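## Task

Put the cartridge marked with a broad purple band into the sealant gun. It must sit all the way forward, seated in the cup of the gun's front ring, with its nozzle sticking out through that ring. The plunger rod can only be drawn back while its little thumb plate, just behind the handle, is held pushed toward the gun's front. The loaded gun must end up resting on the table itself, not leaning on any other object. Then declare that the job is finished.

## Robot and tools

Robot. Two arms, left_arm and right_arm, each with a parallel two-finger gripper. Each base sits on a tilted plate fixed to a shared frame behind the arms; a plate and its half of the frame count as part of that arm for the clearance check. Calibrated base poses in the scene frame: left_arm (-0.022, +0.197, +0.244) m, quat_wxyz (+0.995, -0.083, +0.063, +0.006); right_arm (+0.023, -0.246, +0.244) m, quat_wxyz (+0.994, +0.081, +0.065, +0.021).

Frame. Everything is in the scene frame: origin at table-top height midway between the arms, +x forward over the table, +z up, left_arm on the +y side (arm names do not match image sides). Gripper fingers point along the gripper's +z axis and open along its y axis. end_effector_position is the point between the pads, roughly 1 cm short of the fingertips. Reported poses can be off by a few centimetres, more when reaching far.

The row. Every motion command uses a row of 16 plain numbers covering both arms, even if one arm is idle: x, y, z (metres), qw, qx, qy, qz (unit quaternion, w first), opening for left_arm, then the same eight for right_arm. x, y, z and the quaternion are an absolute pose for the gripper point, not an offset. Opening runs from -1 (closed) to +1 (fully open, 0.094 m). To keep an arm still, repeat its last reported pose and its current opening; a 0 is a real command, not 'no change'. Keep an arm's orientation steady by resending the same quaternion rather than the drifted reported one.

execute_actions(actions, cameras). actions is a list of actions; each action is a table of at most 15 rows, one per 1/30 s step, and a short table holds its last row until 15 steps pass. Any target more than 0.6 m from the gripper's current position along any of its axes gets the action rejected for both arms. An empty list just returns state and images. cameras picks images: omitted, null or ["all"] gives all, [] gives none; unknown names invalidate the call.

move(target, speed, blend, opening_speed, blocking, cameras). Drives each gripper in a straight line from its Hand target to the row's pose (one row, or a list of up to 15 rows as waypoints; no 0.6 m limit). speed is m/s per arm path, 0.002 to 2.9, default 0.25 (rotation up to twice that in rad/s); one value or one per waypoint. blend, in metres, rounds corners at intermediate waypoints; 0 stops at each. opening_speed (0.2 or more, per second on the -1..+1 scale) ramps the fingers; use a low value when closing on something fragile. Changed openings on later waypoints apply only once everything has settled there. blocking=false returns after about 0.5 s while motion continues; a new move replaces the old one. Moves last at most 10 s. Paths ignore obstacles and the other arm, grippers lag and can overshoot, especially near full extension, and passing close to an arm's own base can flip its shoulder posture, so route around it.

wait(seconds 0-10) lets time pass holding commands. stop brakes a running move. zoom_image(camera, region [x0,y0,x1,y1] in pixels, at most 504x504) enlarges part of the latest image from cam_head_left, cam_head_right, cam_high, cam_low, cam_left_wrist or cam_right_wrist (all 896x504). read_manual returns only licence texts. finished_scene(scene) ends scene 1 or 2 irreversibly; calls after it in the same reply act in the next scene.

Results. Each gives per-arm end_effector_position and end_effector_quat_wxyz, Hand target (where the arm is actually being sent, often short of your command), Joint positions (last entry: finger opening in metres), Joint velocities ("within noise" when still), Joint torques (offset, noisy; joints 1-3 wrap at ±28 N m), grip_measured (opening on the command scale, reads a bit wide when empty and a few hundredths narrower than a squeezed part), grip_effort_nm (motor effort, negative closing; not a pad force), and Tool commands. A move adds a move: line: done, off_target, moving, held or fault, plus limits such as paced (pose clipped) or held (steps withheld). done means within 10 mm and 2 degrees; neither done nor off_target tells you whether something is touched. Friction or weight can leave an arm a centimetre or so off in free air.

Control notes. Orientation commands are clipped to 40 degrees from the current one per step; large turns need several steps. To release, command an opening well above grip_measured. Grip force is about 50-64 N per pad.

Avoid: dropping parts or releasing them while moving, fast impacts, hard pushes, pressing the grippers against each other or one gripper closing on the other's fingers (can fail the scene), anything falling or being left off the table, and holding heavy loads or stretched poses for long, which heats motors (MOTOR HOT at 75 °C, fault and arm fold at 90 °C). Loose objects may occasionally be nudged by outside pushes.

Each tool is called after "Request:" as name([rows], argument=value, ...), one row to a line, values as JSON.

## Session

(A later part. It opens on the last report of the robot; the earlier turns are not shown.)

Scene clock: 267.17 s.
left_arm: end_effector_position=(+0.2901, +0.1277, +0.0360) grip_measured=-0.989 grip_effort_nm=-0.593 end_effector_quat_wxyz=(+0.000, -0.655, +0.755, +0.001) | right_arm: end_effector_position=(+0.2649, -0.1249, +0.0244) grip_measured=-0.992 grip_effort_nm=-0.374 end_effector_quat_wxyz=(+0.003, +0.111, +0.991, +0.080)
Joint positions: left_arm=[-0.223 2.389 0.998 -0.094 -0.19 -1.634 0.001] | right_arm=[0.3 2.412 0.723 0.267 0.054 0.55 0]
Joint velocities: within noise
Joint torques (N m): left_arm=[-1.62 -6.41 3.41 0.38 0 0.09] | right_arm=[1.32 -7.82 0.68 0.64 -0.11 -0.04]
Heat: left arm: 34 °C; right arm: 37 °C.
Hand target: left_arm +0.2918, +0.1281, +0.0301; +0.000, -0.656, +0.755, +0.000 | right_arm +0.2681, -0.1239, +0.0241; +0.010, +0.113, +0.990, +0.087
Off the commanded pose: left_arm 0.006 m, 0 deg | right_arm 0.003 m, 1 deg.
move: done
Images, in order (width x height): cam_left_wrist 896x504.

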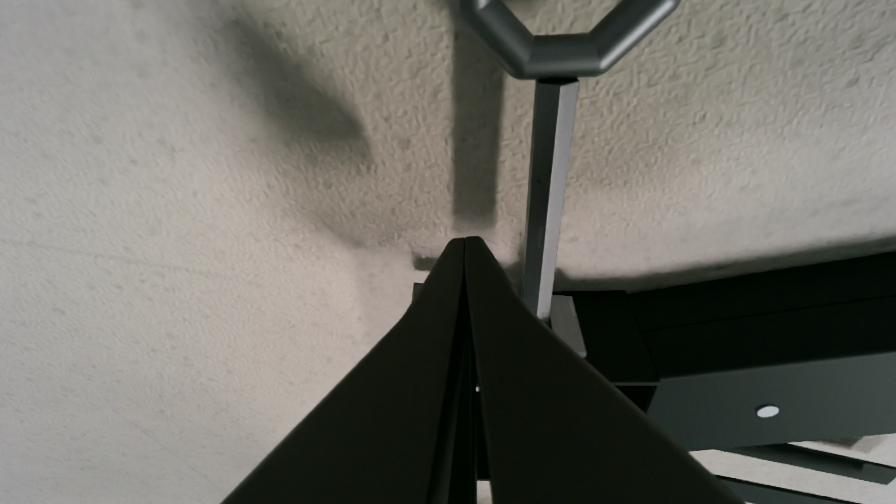

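Request:
move([
  [0.2890,0.1280,0.020,0,0.6561,-0.7547,0,-1,0.268,-0.124,0.024,0.0099,0.1128,0.9898,0.0866,-1],
  [0.2850,0.1000,0.020,0,0.6561,-0.7547,0,-1,0.268,-0.124,0.024,0.0099,0.1128,0.9898,0.0866,-1],
], speed=0.06, cameras=["cam_left_wrist","cam_right_wrist"])

Scene clock: 271.10 s.
left_arm: end_effector_position=(+0.2880, +0.1087, +0.0262) grip_measured=-0.989 grip_effort_nm=-0.589 end_effector_quat_wxyz=(+0.005, -0.659, +0.752, +0.000) | right_arm: end_effector_position=(+0.2650, -0.1250, +0.0244) grip_measured=-0.992 grip_effort_nm=-0.379 end_effector_quat_wxyz=(+0.003, +0.111, +0.991, +0.080)
Joint positions: left_arm=[-0.279 2.441 1.021 -0.067 -0.202 -1.699 0.001] | right_arm=[0.3 2.412 0.723 0.267 0.054 0.55 0]
Joint velocities: within noise
Joint torques (N m): left_arm=[-3.84 -6.02 3.47 0.33 0.02 -0.13] | right_arm=[1.24 -7.75 0.7 0.65 -0.13 -0.05]
Heat: left arm: 34 °C; right arm: 37 °C.
Hand target: left_arm +0.2848, +0.1003, +0.0203; +0.000, -0.656, +0.755, +0.000 | right_arm +0.2681, -0.1240, +0.0241; +0.010, +0.113, +0.990, +0.087
Off the commanded pose: left_arm 0.011 m, 1 deg | right_arm 0.003 m, 1 deg.
move: off_target (left_arm)
Images, in order (width x height): cam_left_wrist 896x504, cam_right_wrist 896x504.

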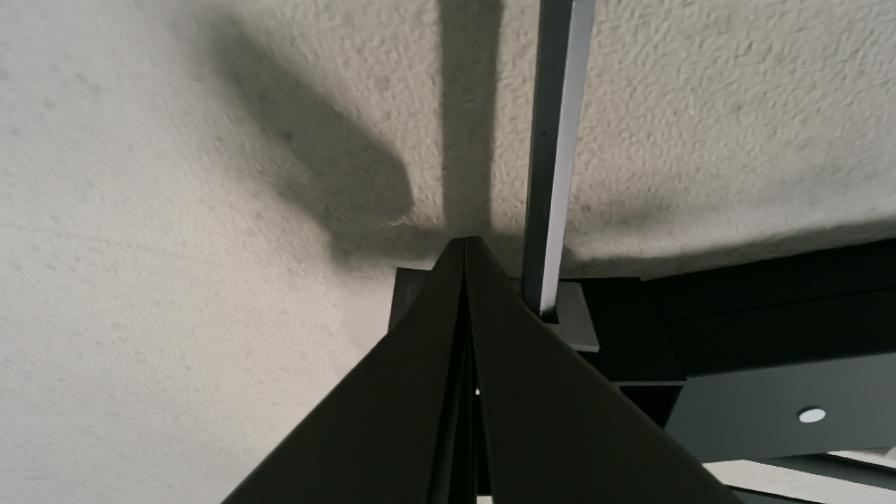

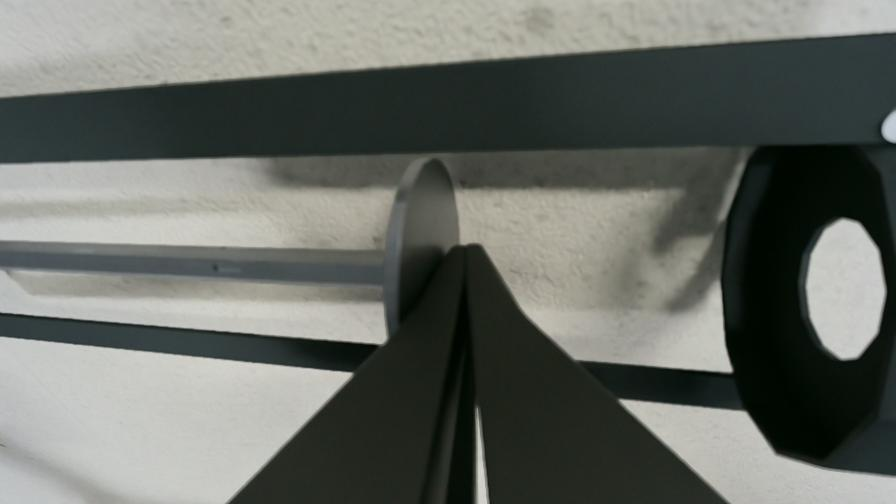

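Request:
move([
  [0.2850,0.0960,0.020,0,0.6561,-0.7547,0,-1,0.271,-0.105,0.024,0.0099,0.1128,0.9898,0.0866,-1],
], speed=0.06, cameras=["cam_left_wrist","cam_right_wrist"])

Scene clock: 286.90 s.
left_arm: end_effector_position=(+0.2909, +0.1092, +0.0269) grip_measured=-0.989 grip_effort_nm=-0.589 end_effector_quat_wxyz=(+0.012, -0.662, +0.749, +0.001) | right_arm: end_effector_position=(+0.2643, -0.1228, +0.0247) grip_measured=-0.992 grip_effort_nm=-0.374 end_effector_quat_wxyz=(+0.000, +0.123, +0.990, +0.063)
Joint positions: left_arm=[-0.283 2.441 1.026 -0.067 -0.215 -1.71 0.001] | right_arm=[0.327 2.414 0.743 0.229 0.085 0.601 0]
Joint velocities: within noise
Joint torques (N m): left_arm=[-4.56 -6 3.62 0.26 0.13 -0.14] | right_arm=[4.55 -6.9 2.74 0.68 -0.32 0.06]
Heat: left arm: 34 °C; right arm: 38 °C.
Hand target: left_arm +0.2846, +0.0966, +0.0205; +0.000, -0.656, +0.755, +0.000 | right_arm +0.2706, -0.1055, +0.0248; +0.009, +0.113, +0.990, +0.087
Off the commanded pose: left_arm 0.016 m, 2 deg | right_arm 0.019 m, 3 deg.
move: off_target (left_arm, right_arm)
Images, in order (width x height): cam_left_wrist 896x504, cam_right_wrist 896x504.

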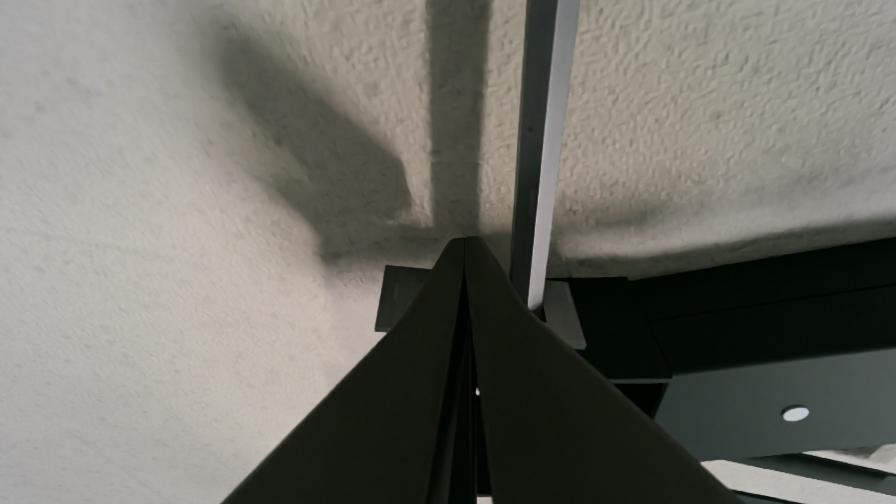

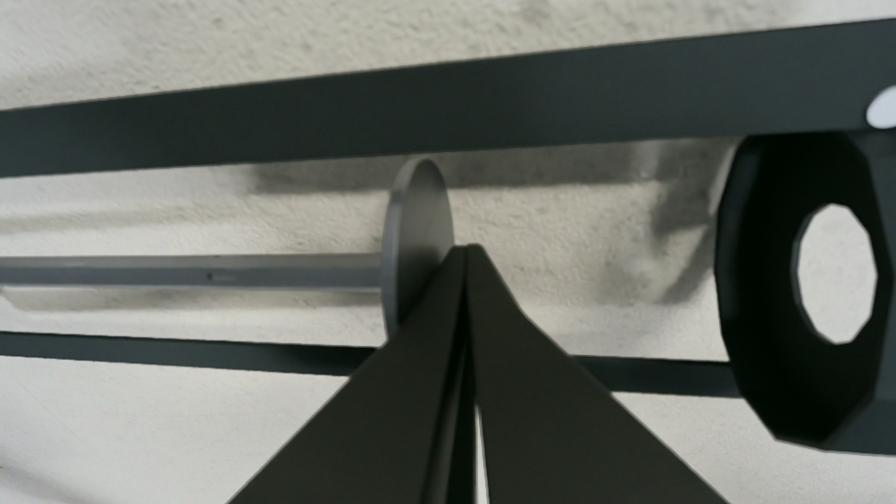

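Request:
zoom_image(camera="cam_left_wrist", region=[340, 220, 700, 460])

Scaled by 1.400 from the camera's 896x504 image, which has a finer 1280x720 frame.

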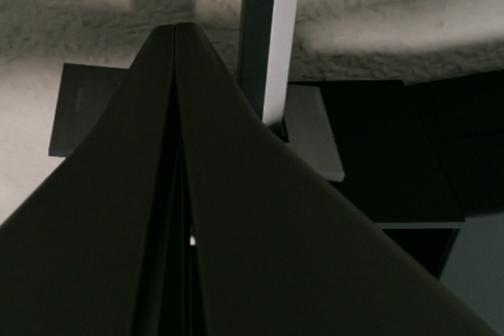

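Request:
move([
  [0.2830,0.0860,0.020,0,0.6561,-0.7547,0,-1,0.271,-0.100,0.024,0.0099,0.1128,0.9898,0.0866,-1],
], speed=0.06, cameras=["cam_left_wrist","cam_right_wrist"])

Request:
zoom_image(camera="cam_left_wrist", region=[340, 220, 700, 460])

Scene clock: 293.67 s.
left_arm: end_effector_position=(+0.2914, +0.1082, +0.0274) grip_measured=-0.989 grip_effort_nm=-0.589 end_effector_quat_wxyz=(+0.026, -0.665, +0.746, +0.011) | right_arm: end_effector_position=(+0.2639, -0.1227, +0.0245) grip_measured=-0.993 grip_effort_nm=-0.369 end_effector_quat_wxyz=(+0.001, +0.125, +0.991, +0.054)
Joint positions: left_arm=[-0.304 2.447 1.033 -0.074 -0.251 -1.739 0.001] | right_arm=[0.339 2.416 0.75 0.216 0.103 0.618 0]
Joint velocities: within noise
Joint torques (N m): left_arm=[-5.33 -5.81 3.74 0.27 0.44 -0.14] | right_arm=[4.94 -6.82 3.04 0.71 -0.47 0.04]
Heat: left arm: 34 °C; right arm: 37 °C.
Hand target: left_arm +0.2824, +0.0872, +0.0210; +0.000, -0.656, +0.755, +0.001 | right_arm +0.2703, -0.1007, +0.0251; +0.009, +0.112, +0.990, +0.086
Off the commanded pose: left_arm 0.025 m, 4 deg | right_arm 0.024 m, 4 deg.
move: off_target (left_arm, right_arm)
Images, in order (width x height): cam_left_wrist 896x504, cam_right_wrist 896x504.

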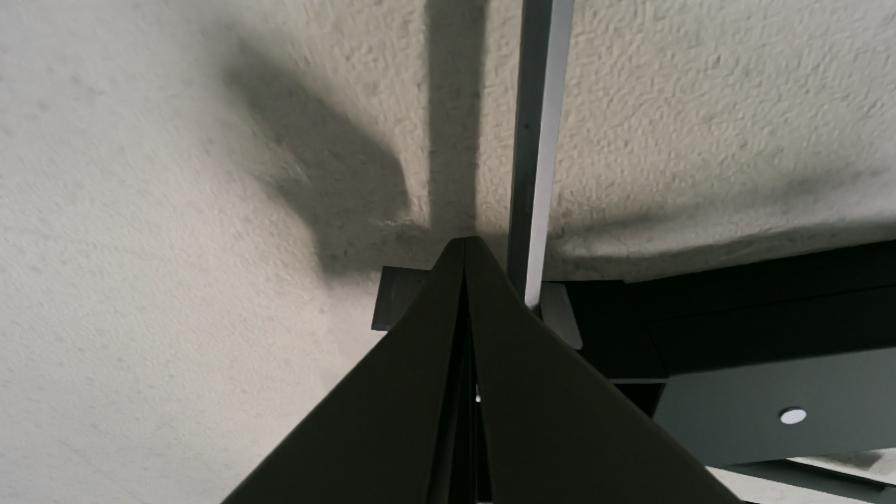

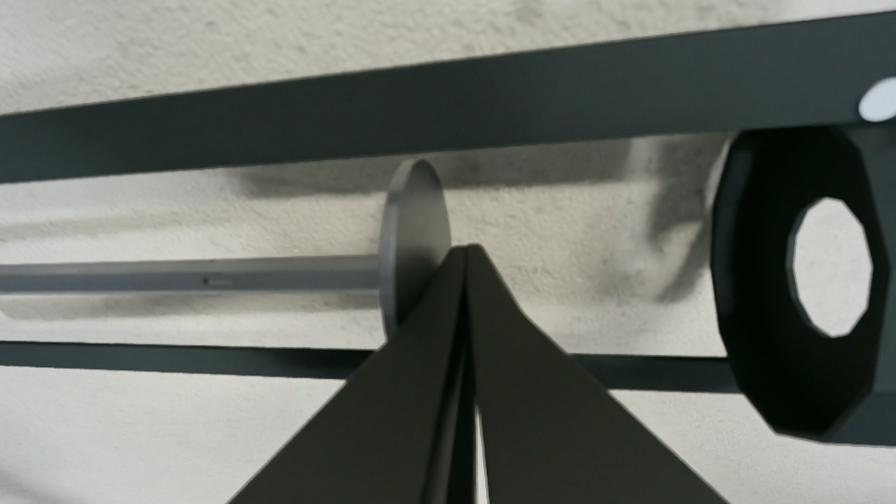

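Scaled by 1.400 from the camera's 896x504 image, which has a finer 1280x720 frame.

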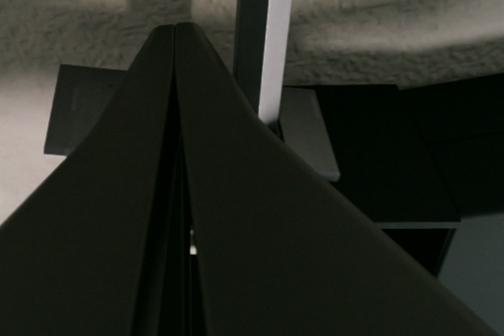

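Request:
move([
  [0.2850,0.1150,0.022,0,0.6561,-0.7547,0,-1,0.271,-0.110,0.024,0.0099,0.1128,0.9898,0.0866,-1],
  [0.2830,0.1220,0.022,0,0.6561,-0.7547,0,-1,0.269,-0.118,0.024,0.0099,0.1128,0.9898,0.0866,-1],
], speed=0.06, cameras=["cam_left_wrist","cam_right_wrist"])

Scene clock: 307.73 s.
left_arm: end_effector_position=(+0.2789, +0.1215, +0.0205) grip_measured=-0.989 grip_effort_nm=-0.584 end_effector_quat_wxyz=(-0.004, -0.658, +0.753, +0.007) | right_arm: end_effector_position=(+0.2647, -0.1203, +0.0244) grip_measured=-0.993 grip_effort_nm=-0.374 end_effector_quat_wxyz=(+0.002, +0.111, +0.991, +0.075)
Joint positions: left_arm=[-0.241 2.447 0.994 -0.05 -0.193 -1.66 0.001] | right_arm=[0.321 2.416 0.737 0.249 0.063 0.571 0]
Joint velocities: within noise
Joint torques (N m): left_arm=[-1.66 -8.44 1.5 0.37 0.04 0.14] | right_arm=[1.28 -7.72 0.62 0.73 -0.17 -0.02]
Heat: left arm: 34 °C; right arm: 38 °C.
Hand target: left_arm +0.2830, +0.1220, +0.0221; +0.000, -0.656, +0.755, +0.000 | right_arm +0.2689, -0.1181, +0.0241; +0.010, +0.113, +0.990, +0.086
Off the commanded pose: left_arm 0.004 m, 1 deg | right_arm 0.005 m, 2 deg.
move: done
Images, in order (width x height): cam_left_wrist 896x504, cam_right_wrist 896x504.

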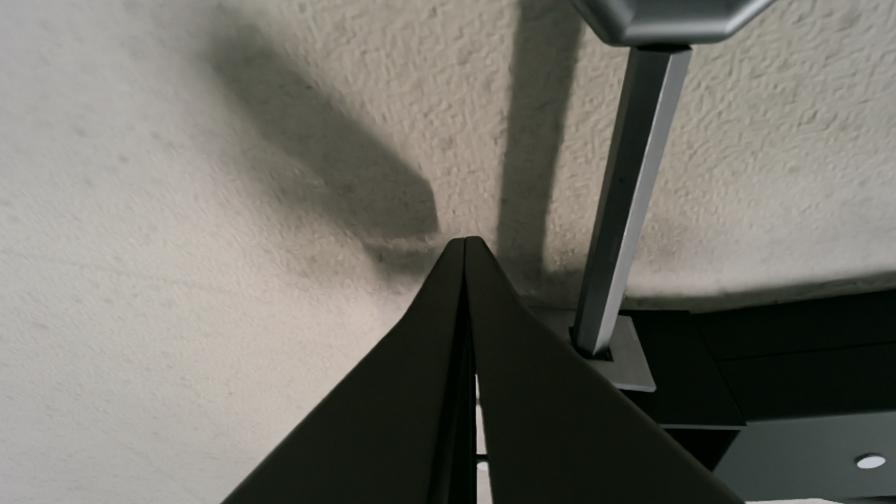

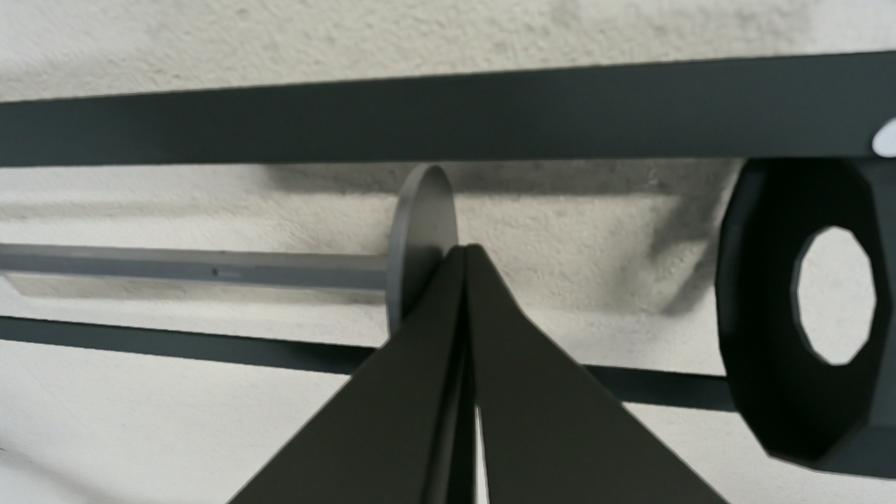

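Request:
move([
  [0.2900,0.1180,0.020,0,0.6561,-0.7547,0,-1,0.271,-0.112,0.024,0.0099,0.1128,0.9898,0.0866,-1],
  [0.2830,0.0900,0.018,0,0.6561,-0.7547,0,-1,0.271,-0.100,0.022,0.0099,0.1128,0.9898,0.0866,-1],
  [0.2800,0.0760,0.018,0,0.6561,-0.7547,0,-1,0.271,-0.094,0.020,0.0099,0.1128,0.9898,0.0866,-1],
], speed=0.06, cameras=["cam_left_wrist","cam_right_wrist"])

Request:
zoom_image(camera="cam_left_wrist", region=[340, 220, 700, 460])

Scene clock: 312.63 s.
left_arm: end_effector_position=(+0.2928, +0.1120, +0.0265) grip_measured=-0.989 grip_effort_nm=-0.593 end_effector_quat_wxyz=(+0.048, -0.670, +0.741, +0.023) | right_arm: end_effector_position=(+0.2628, -0.1191, +0.0204) grip_measured=-0.993 grip_effort_nm=-0.369 end_effector_quat_wxyz=(-0.001, +0.127, +0.991, +0.051)
Joint positions: left_arm=[-0.318 2.457 1.039 -0.073 -0.302 -1.768 0.001] | right_arm=[0.354 2.438 0.766 0.213 0.11 0.636 0]
Joint velocities: within noise
Joint torques (N m): left_arm=[-6.65 -5.76 3.66 0.24 0.86 -0.11] | right_arm=[5.22 -6.97 3.06 0.77 -0.49 0.02]
Heat: left arm: 34 °C; right arm: 38 °C.
Hand target: left_arm +0.2787, +0.0786, +0.0202; +0.000, -0.656, +0.755, +0.002 | right_arm +0.2704, -0.0949, +0.0214; +0.009, +0.112, +0.990, +0.086
Off the commanded pose: left_arm 0.039 m, 6 deg | right_arm 0.026 m, 5 deg.
move: off_target (left_arm, right_arm)
Images, in order (width x height): cam_left_wrist 896x504, cam_right_wrist 896x504.

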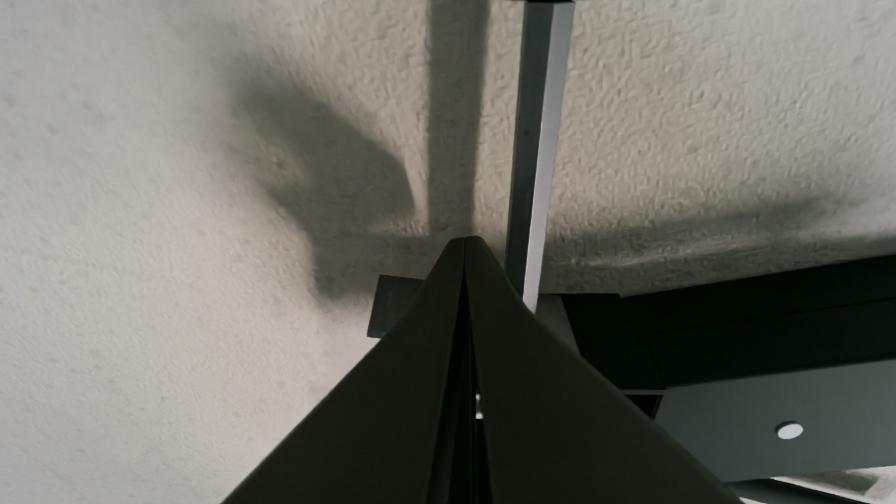

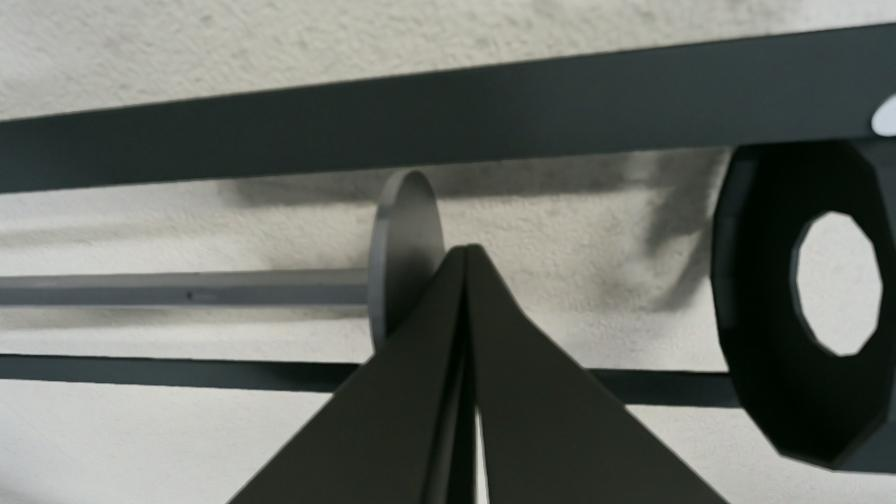

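Scaled by 1.400 from the camera's 896x504 image, which has a finer 1280x720 frame.

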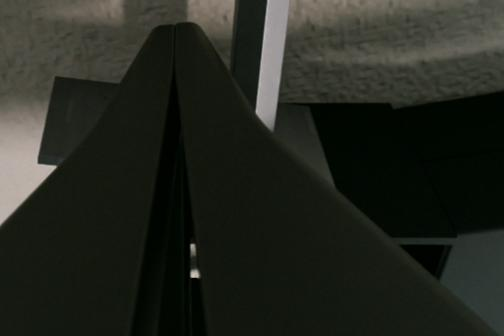

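Request:
move([
  [0.2850,0.1180,0.020,0,0.6561,-0.7547,0,-1,0.271,-0.106,0.020,0.0099,0.1128,0.9898,0.0866,-1],
  [0.2700,0.1100,0.018,0,0.6018,-0.7986,0,-1,0.271,-0.106,0.020,0.0099,0.1128,0.9898,0.0866,-1],
  [0.2630,0.0850,0.018,0,0.6018,-0.7986,0,-1,0.271,-0.098,0.020,0.0099,0.1128,0.9898,0.0866,-1],
], speed=0.06, cameras=["cam_left_wrist","cam_right_wrist"])

Request:
zoom_image(camera="cam_left_wrist", region=[340, 220, 700, 460])

Scene clock: 330.27 s.
left_arm: end_effector_position=(+0.2809, +0.1178, +0.0214) grip_measured=-0.989 grip_effort_nm=-0.584 end_effector_quat_wxyz=(+0.050, -0.617, +0.785, +0.023) | right_arm: end_effector_position=(+0.2619, -0.1194, +0.0203) grip_measured=-0.993 grip_effort_nm=-0.364 end_effector_quat_wxyz=(-0.003, +0.121, +0.991, +0.051)
Joint positions: left_arm=[-0.309 2.457 0.972 0.007 -0.304 -1.618 0.001] | right_arm=[0.351 2.438 0.766 0.21 0.105 0.623 0]
Joint velocities: within noise
Joint torques (N m): left_arm=[-6.57 -6.87 1.57 0.17 0.85 -0.14] | right_arm=[4.18 -7.24 2.44 0.84 -0.48 0.04]
Heat: left arm: 33 °C; right arm: 38 °C.
Hand target: left_arm +0.2623, +0.0877, +0.0193; +0.001, -0.602, +0.798, +0.002 | right_arm +0.2705, -0.0987, +0.0213; +0.009, +0.112, +0.990, +0.086
Off the commanded pose: left_arm 0.038 m, 7 deg | right_arm 0.023 m, 4 deg.
move: off_target (left_arm, right_arm)
Images, in order (width x height): cam_left_wrist 896x504, cam_right_wrist 896x504.

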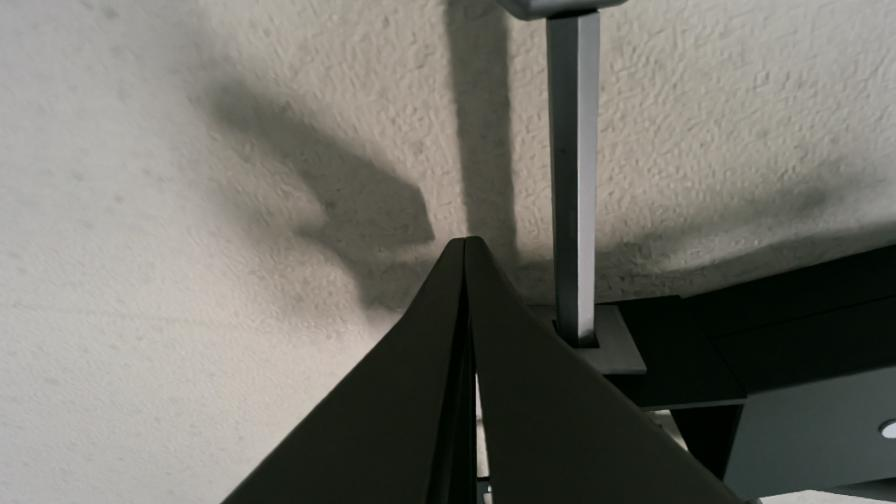

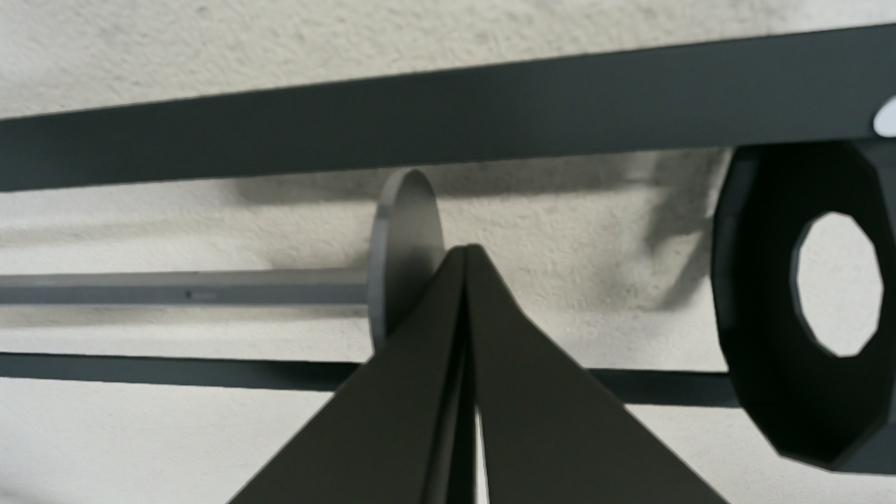

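Scaled by 1.400 from the camera's 896x504 image, which has a finer 1280x720 frame.

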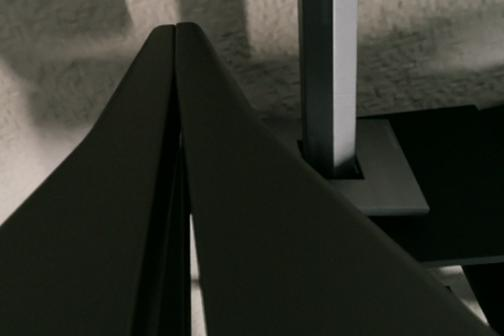

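Request:
move([
  [0.2800,0.1250,0.024,0,0.6561,-0.7547,0,-1,0.266,-0.128,0.026,0.0099,0.1128,0.9898,0.0866,-1],
  [0.2850,0.1350,0.090,0,0.6561,-0.7547,0,-1,0.268,-0.140,0.10,0.0099,0.1128,0.9898,0.0866,-1],
  [0.3000,0.2600,0.200,0,0.7071,-0.7071,0,-0.2,0.290,-0.120,0.18,0,0.1045,0.9945,0,-1],
], speed=0.15)

Scene clock: 361.60 s.
left_arm: end_effector_position=(+0.2912, +0.2564, +0.1855) grip_measured=-0.203 grip_effort_nm=0.149 end_effector_quat_wxyz=(+0.014, +0.708, -0.706, -0.012) | right_arm: end_effector_position=(+0.2808, -0.1238, +0.1692) grip_measured=-0.993 grip_effort_nm=-0.369 end_effector_quat_wxyz=(-0.019, +0.104, +0.994, -0.002)
Joint positions: left_arm=[0.105 1.819 1.003 -0.646 -0.153 -1.453 0.037] | right_arm=[0.465 1.914 0.882 -0.532 0.187 0.718 0]
Joint velocities: within noise
Joint torques (N m): left_arm=[-1.14 -9.73 6.56 0.02 0 0.14] | right_arm=[3 -9.77 5.94 0.03 0.17 0.09]
Heat: left arm: 34 °C; right arm: 39 °C.
Hand target: left_arm +0.2998, +0.2600, +0.1996; +0.000, +0.707, -0.707, +0.000 | right_arm +0.2897, -0.1200, +0.1798; +0.000, +0.105, +0.995, +0.000
Off the commanded pose: left_arm 0.017 m, 2 deg | right_arm 0.015 m, 2 deg.
move: off_target (left_arm, right_arm); target 3's new opening was sent with left_arm's hand 0.017 m and 2 deg from that target

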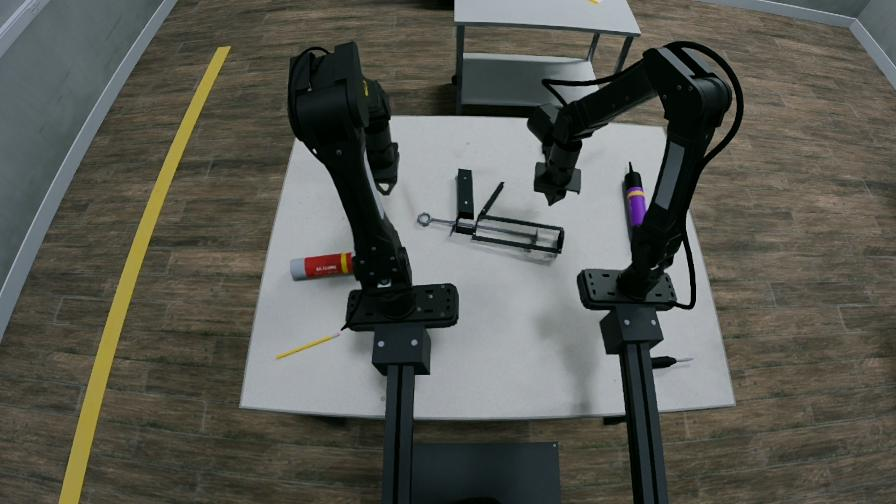

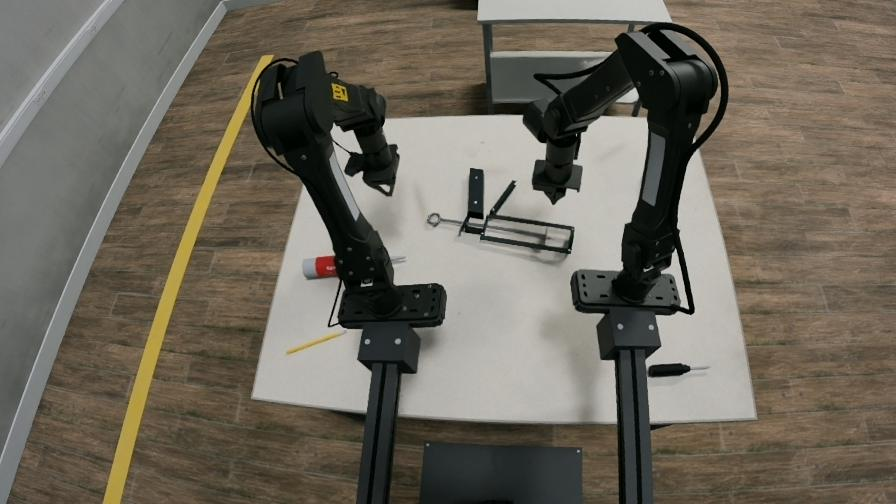

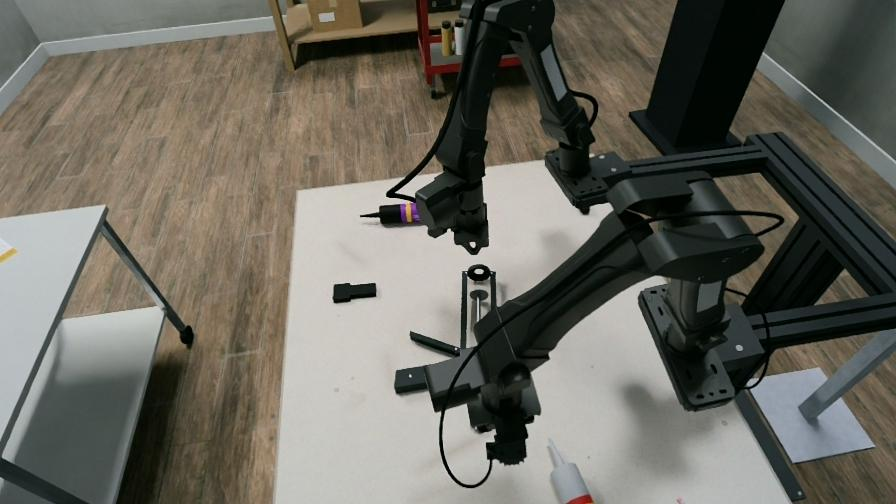

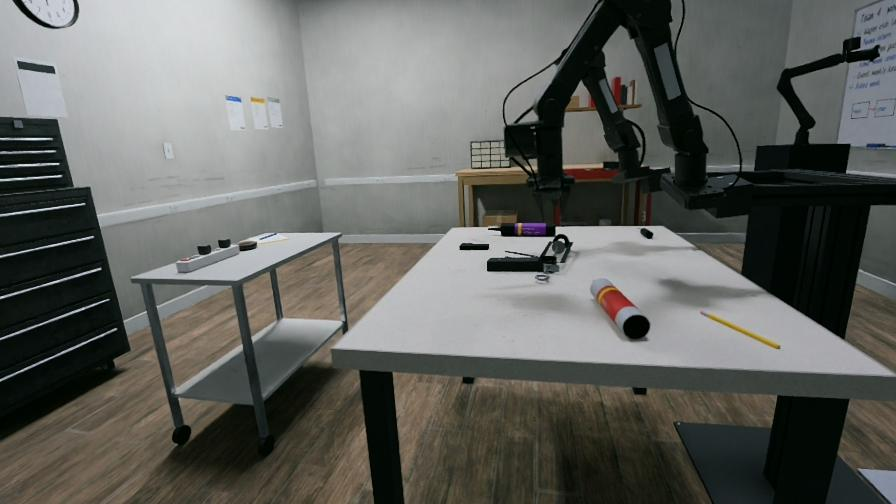

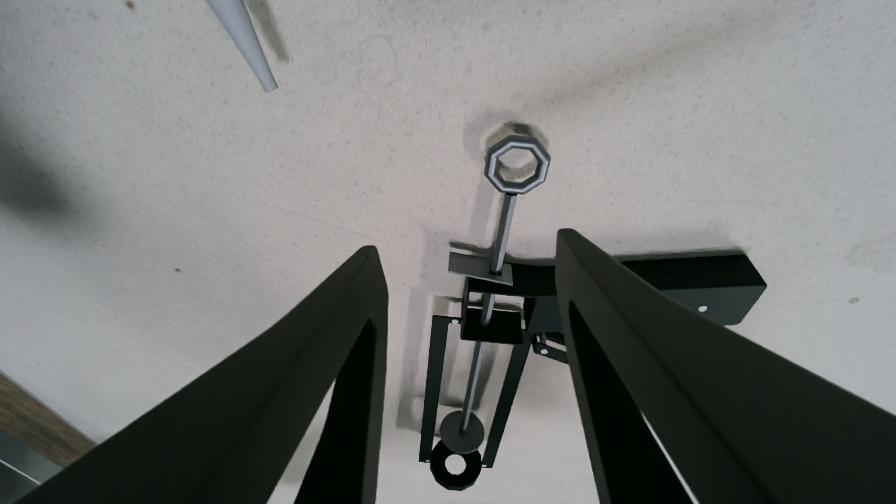

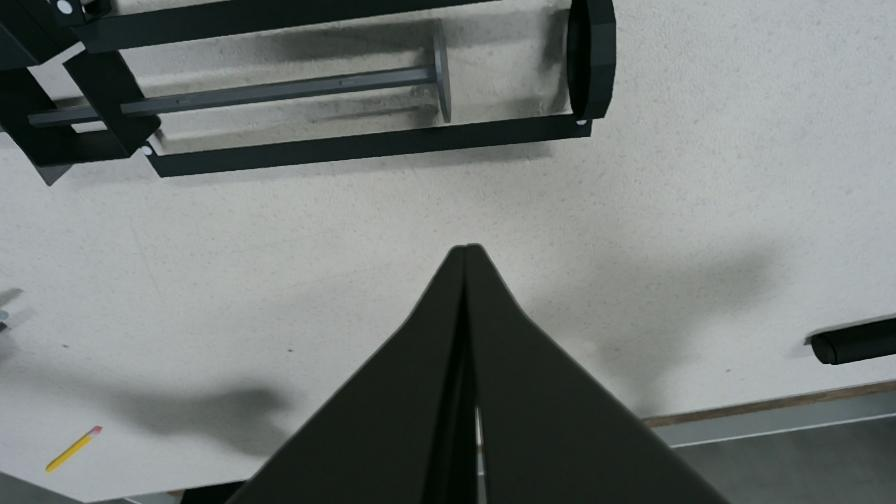

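Request:
move([
  [0.3000,0.2600,0.200,0,0.7071,-0.7071,0,-0.2,0.31,0.030,0.14,0,0.1132,0.9936,0,0.7],
], speed=0.2, cameras=["cam_left_wrist","cam_right_wrist","cam_high"])

Request:
zoom_image(camera="cam_right_wrist", region=[200, 0, 600, 240])

Scene clock: 365.50 s.
left_arm: end_effector_position=(+0.2910, +0.2563, +0.1855) grip_measured=-0.203 grip_effort_nm=0.139 end_effector_quat_wxyz=(+0.014, +0.708, -0.706, -0.012) | right_arm: end_effector_position=(+0.3090, +0.0276, +0.1408) grip_measured=+0.697 grip_effort_nm=0.168 end_effector_quat_wxyz=(-0.004, +0.113, +0.994, +0.008)
Joint positions: left_arm=[0.105 1.819 1.003 -0.647 -0.152 -1.452 0.037] | right_arm=[0.749 2.356 1.399 -0.625 0.191 1.019 0.08]
Joint velocities: within noise
Joint torques (N m): left_arm=[-1.09 -9.74 6.61 0.02 0.03 0.16] | right_arm=[3.21 -9.54 7.06 0.09 0.13 0.12]
Heat: left arm: 36 °C; right arm: 39 °C.
Hand target: left_arm +0.2998, +0.2600, +0.1996; +0.000, +0.707, -0.707, +0.000 | right_arm +0.3100, +0.0300, +0.1400; +0.000, +0.113, +0.994, +0.001
Off the commanded pose: left_arm 0.017 m, 2 deg | right_arm 0.003 m, 1 deg.
move: off_target (left_arm)
Images, in order (width x height): cam_high 896x504, cam_left_wrist 896x504, cam_right_wrist 896x504.

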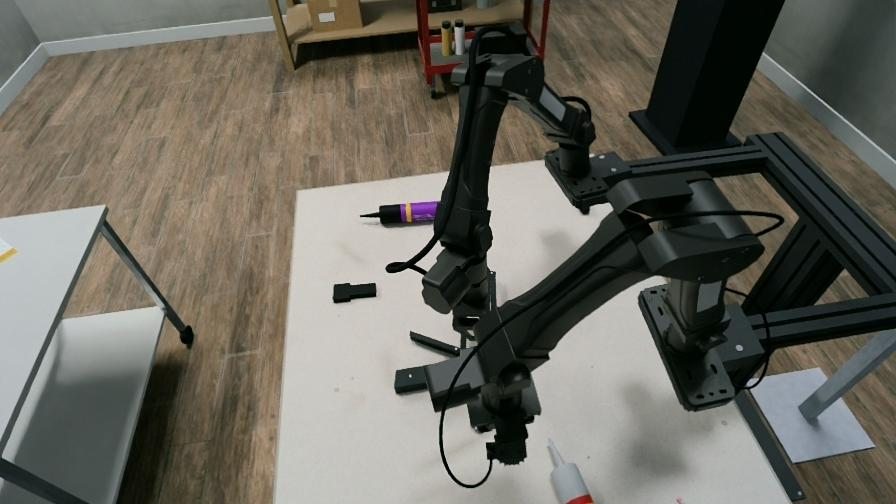

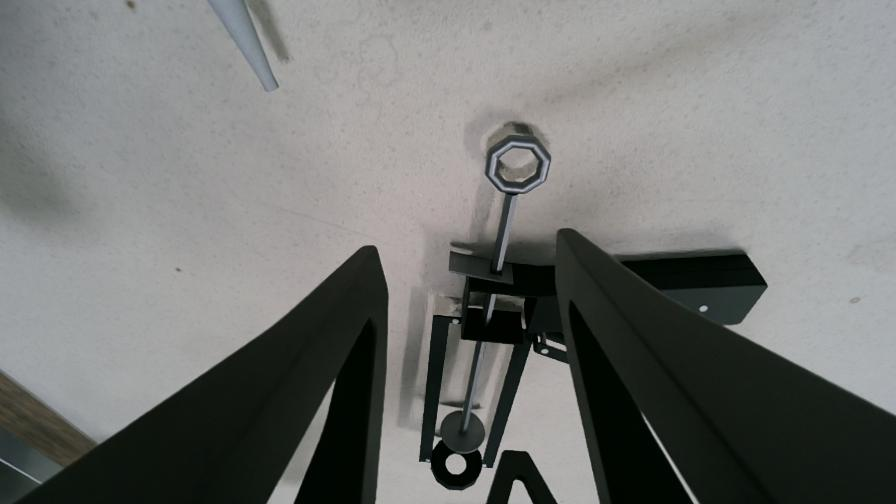

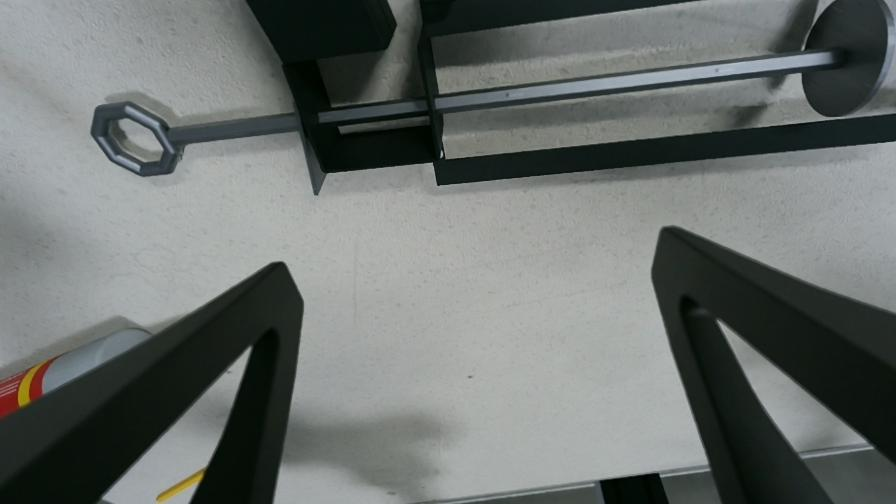

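Scaled by 1.260 from the camera's 896x504 image, which has a finer 1280x720 frame.

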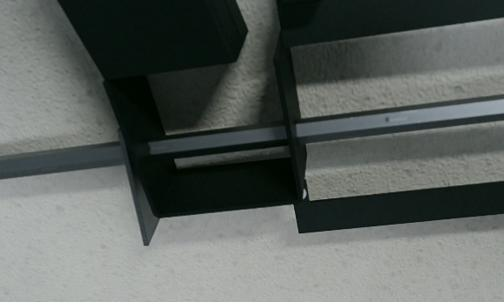

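Request:
move([
  [0.3000,0.2600,0.200,0,0.7071,-0.7071,0,-0.2,0.2935,0.073,0.10,0,0.1132,0.9936,0,0.85],
  [0.3000,0.2600,0.200,0,0.7071,-0.7071,0,-0.2,0.2935,0.073,0.065,0,0.1132,0.9936,0,0.85],
], speed=0.12, cameras=["cam_left_wrist","cam_right_wrist","cam_low"])

Scene clock: 384.77 s.
left_arm: end_effector_position=(+0.2909, +0.2563, +0.1855) grip_measured=-0.203 grip_effort_nm=0.134 end_effector_quat_wxyz=(+0.014, +0.708, -0.706, -0.012) | right_arm: end_effector_position=(+0.2845, +0.0680, +0.0663) grip_measured=+0.847 grip_effort_nm=0.168 end_effector_quat_wxyz=(-0.013, +0.108, +0.994, -0.007)
Joint positions: left_arm=[0.105 1.819 1.003 -0.648 -0.152 -1.452 0.037] | right_arm=[0.822 2.637 1.546 -0.54 0.192 1.089 0.087]
Joint velocities: within noise
Joint torques (N m): left_arm=[-1.07 -9.76 6.6 0.04 0 0.13] | right_arm=[2.41 -10.97 6.22 0.36 0.13 0.03]
Heat: left arm: 39 °C; right arm: 40 °C.
Hand target: left_arm +0.2998, +0.2600, +0.1996; +0.000, +0.707, -0.707, +0.000 | right_arm +0.2933, +0.0728, +0.0653; +0.000, +0.113, +0.994, +0.000
Off the commanded pose: left_arm 0.018 m, 2 deg | right_arm 0.010 m, 2 deg.
move: off_target (left_arm)
Images, in order (width x height): cam_low 896x504, cam_left_wrist 896x504, cam_right_wrist 896x504.

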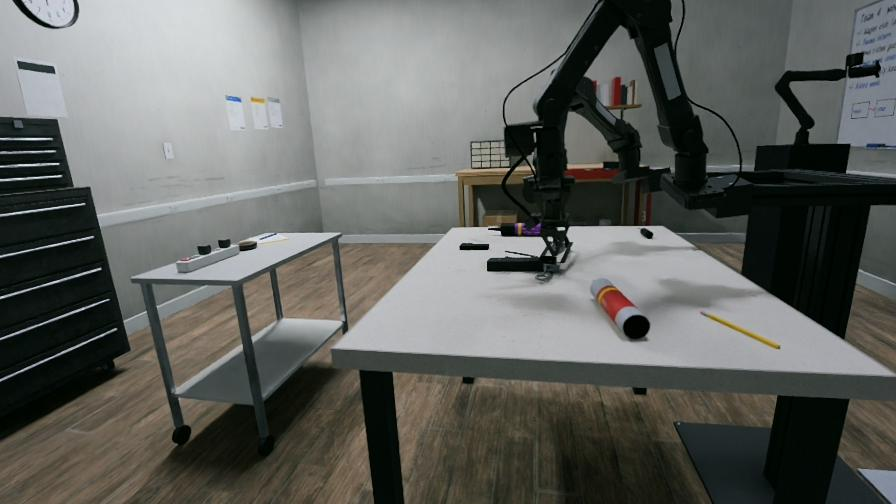

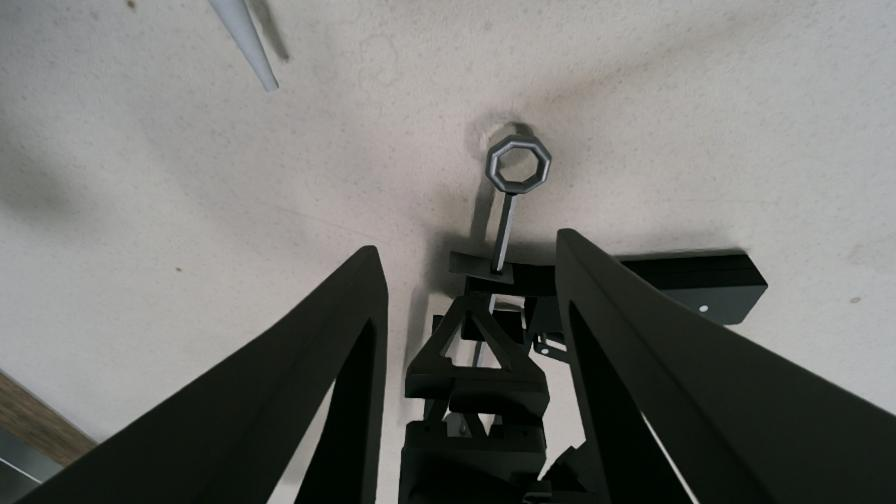

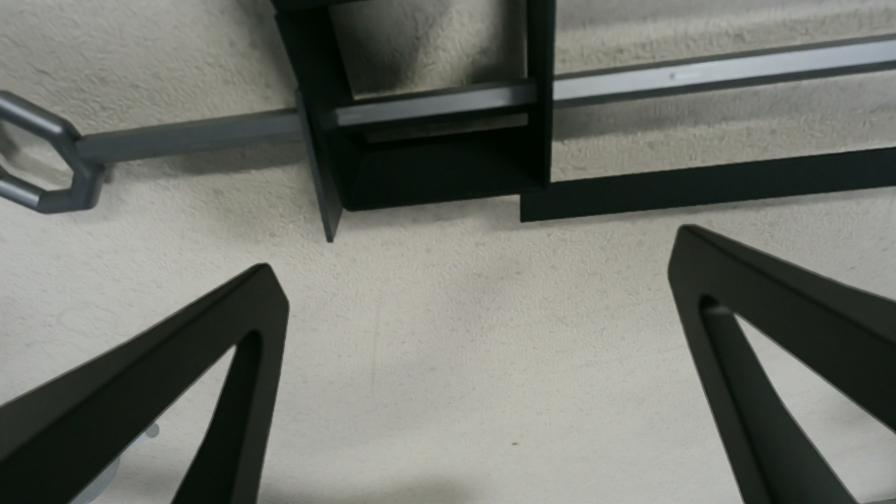

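Request:
move([
  [0.3000,0.2600,0.200,0,0.7071,-0.7071,0,-0.2,0.2985,0.0780,0.060,0.008,0.115,0.9936,0.005,0.85],
  [0.3000,0.2600,0.200,0,0.7071,-0.7071,0,-0.2,0.2975,0.0775,0.045,0.008,0.115,0.9936,0.005,0.85],
], speed=0.08, cameras=["cam_left_wrist","cam_right_wrist"])

Scene clock: 396.77 s.
left_arm: end_effector_position=(+0.2908, +0.2562, +0.1855) grip_measured=-0.203 grip_effort_nm=0.139 end_effector_quat_wxyz=(+0.014, +0.708, -0.706, -0.012) | right_arm: end_effector_position=(+0.2872, +0.0741, +0.0476) grip_measured=+0.847 grip_effort_nm=0.168 end_effector_quat_wxyz=(-0.007, +0.111, +0.994, +0.001)
Joint positions: left_arm=[0.105 1.819 1.003 -0.648 -0.152 -1.452 0.037] | right_arm=[0.818 2.695 1.572 -0.488 0.194 1.087 0.087]
Joint velocities: within noise
Joint torques (N m): left_arm=[-1.06 -9.7 6.57 -0.01 0.01 0.12] | right_arm=[2.25 -10.86 6.27 0.37 0.19 -0.03]
Heat: left arm: 40 °C; right arm: 41 °C.
Hand target: left_arm +0.2998, +0.2600, +0.1996; +0.000, +0.707, -0.707, +0.000 | right_arm +0.2974, +0.0773, +0.0454; +0.008, +0.115, +0.993, +0.005
Off the commanded pose: left_arm 0.018 m, 2 deg | right_arm 0.011 m, 2 deg.
move: off_target (left_arm, right_arm)
Images, in order (width x height): cam_left_wrist 896x504, cam_right_wrist 896x504.

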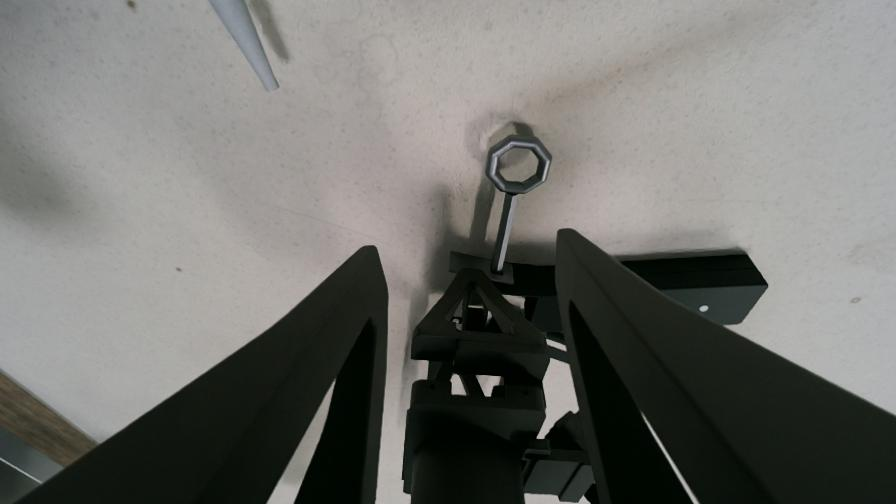

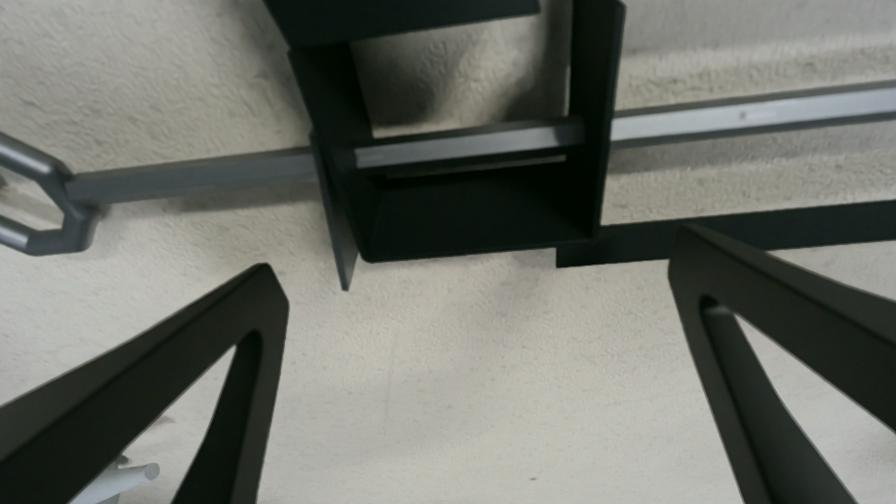

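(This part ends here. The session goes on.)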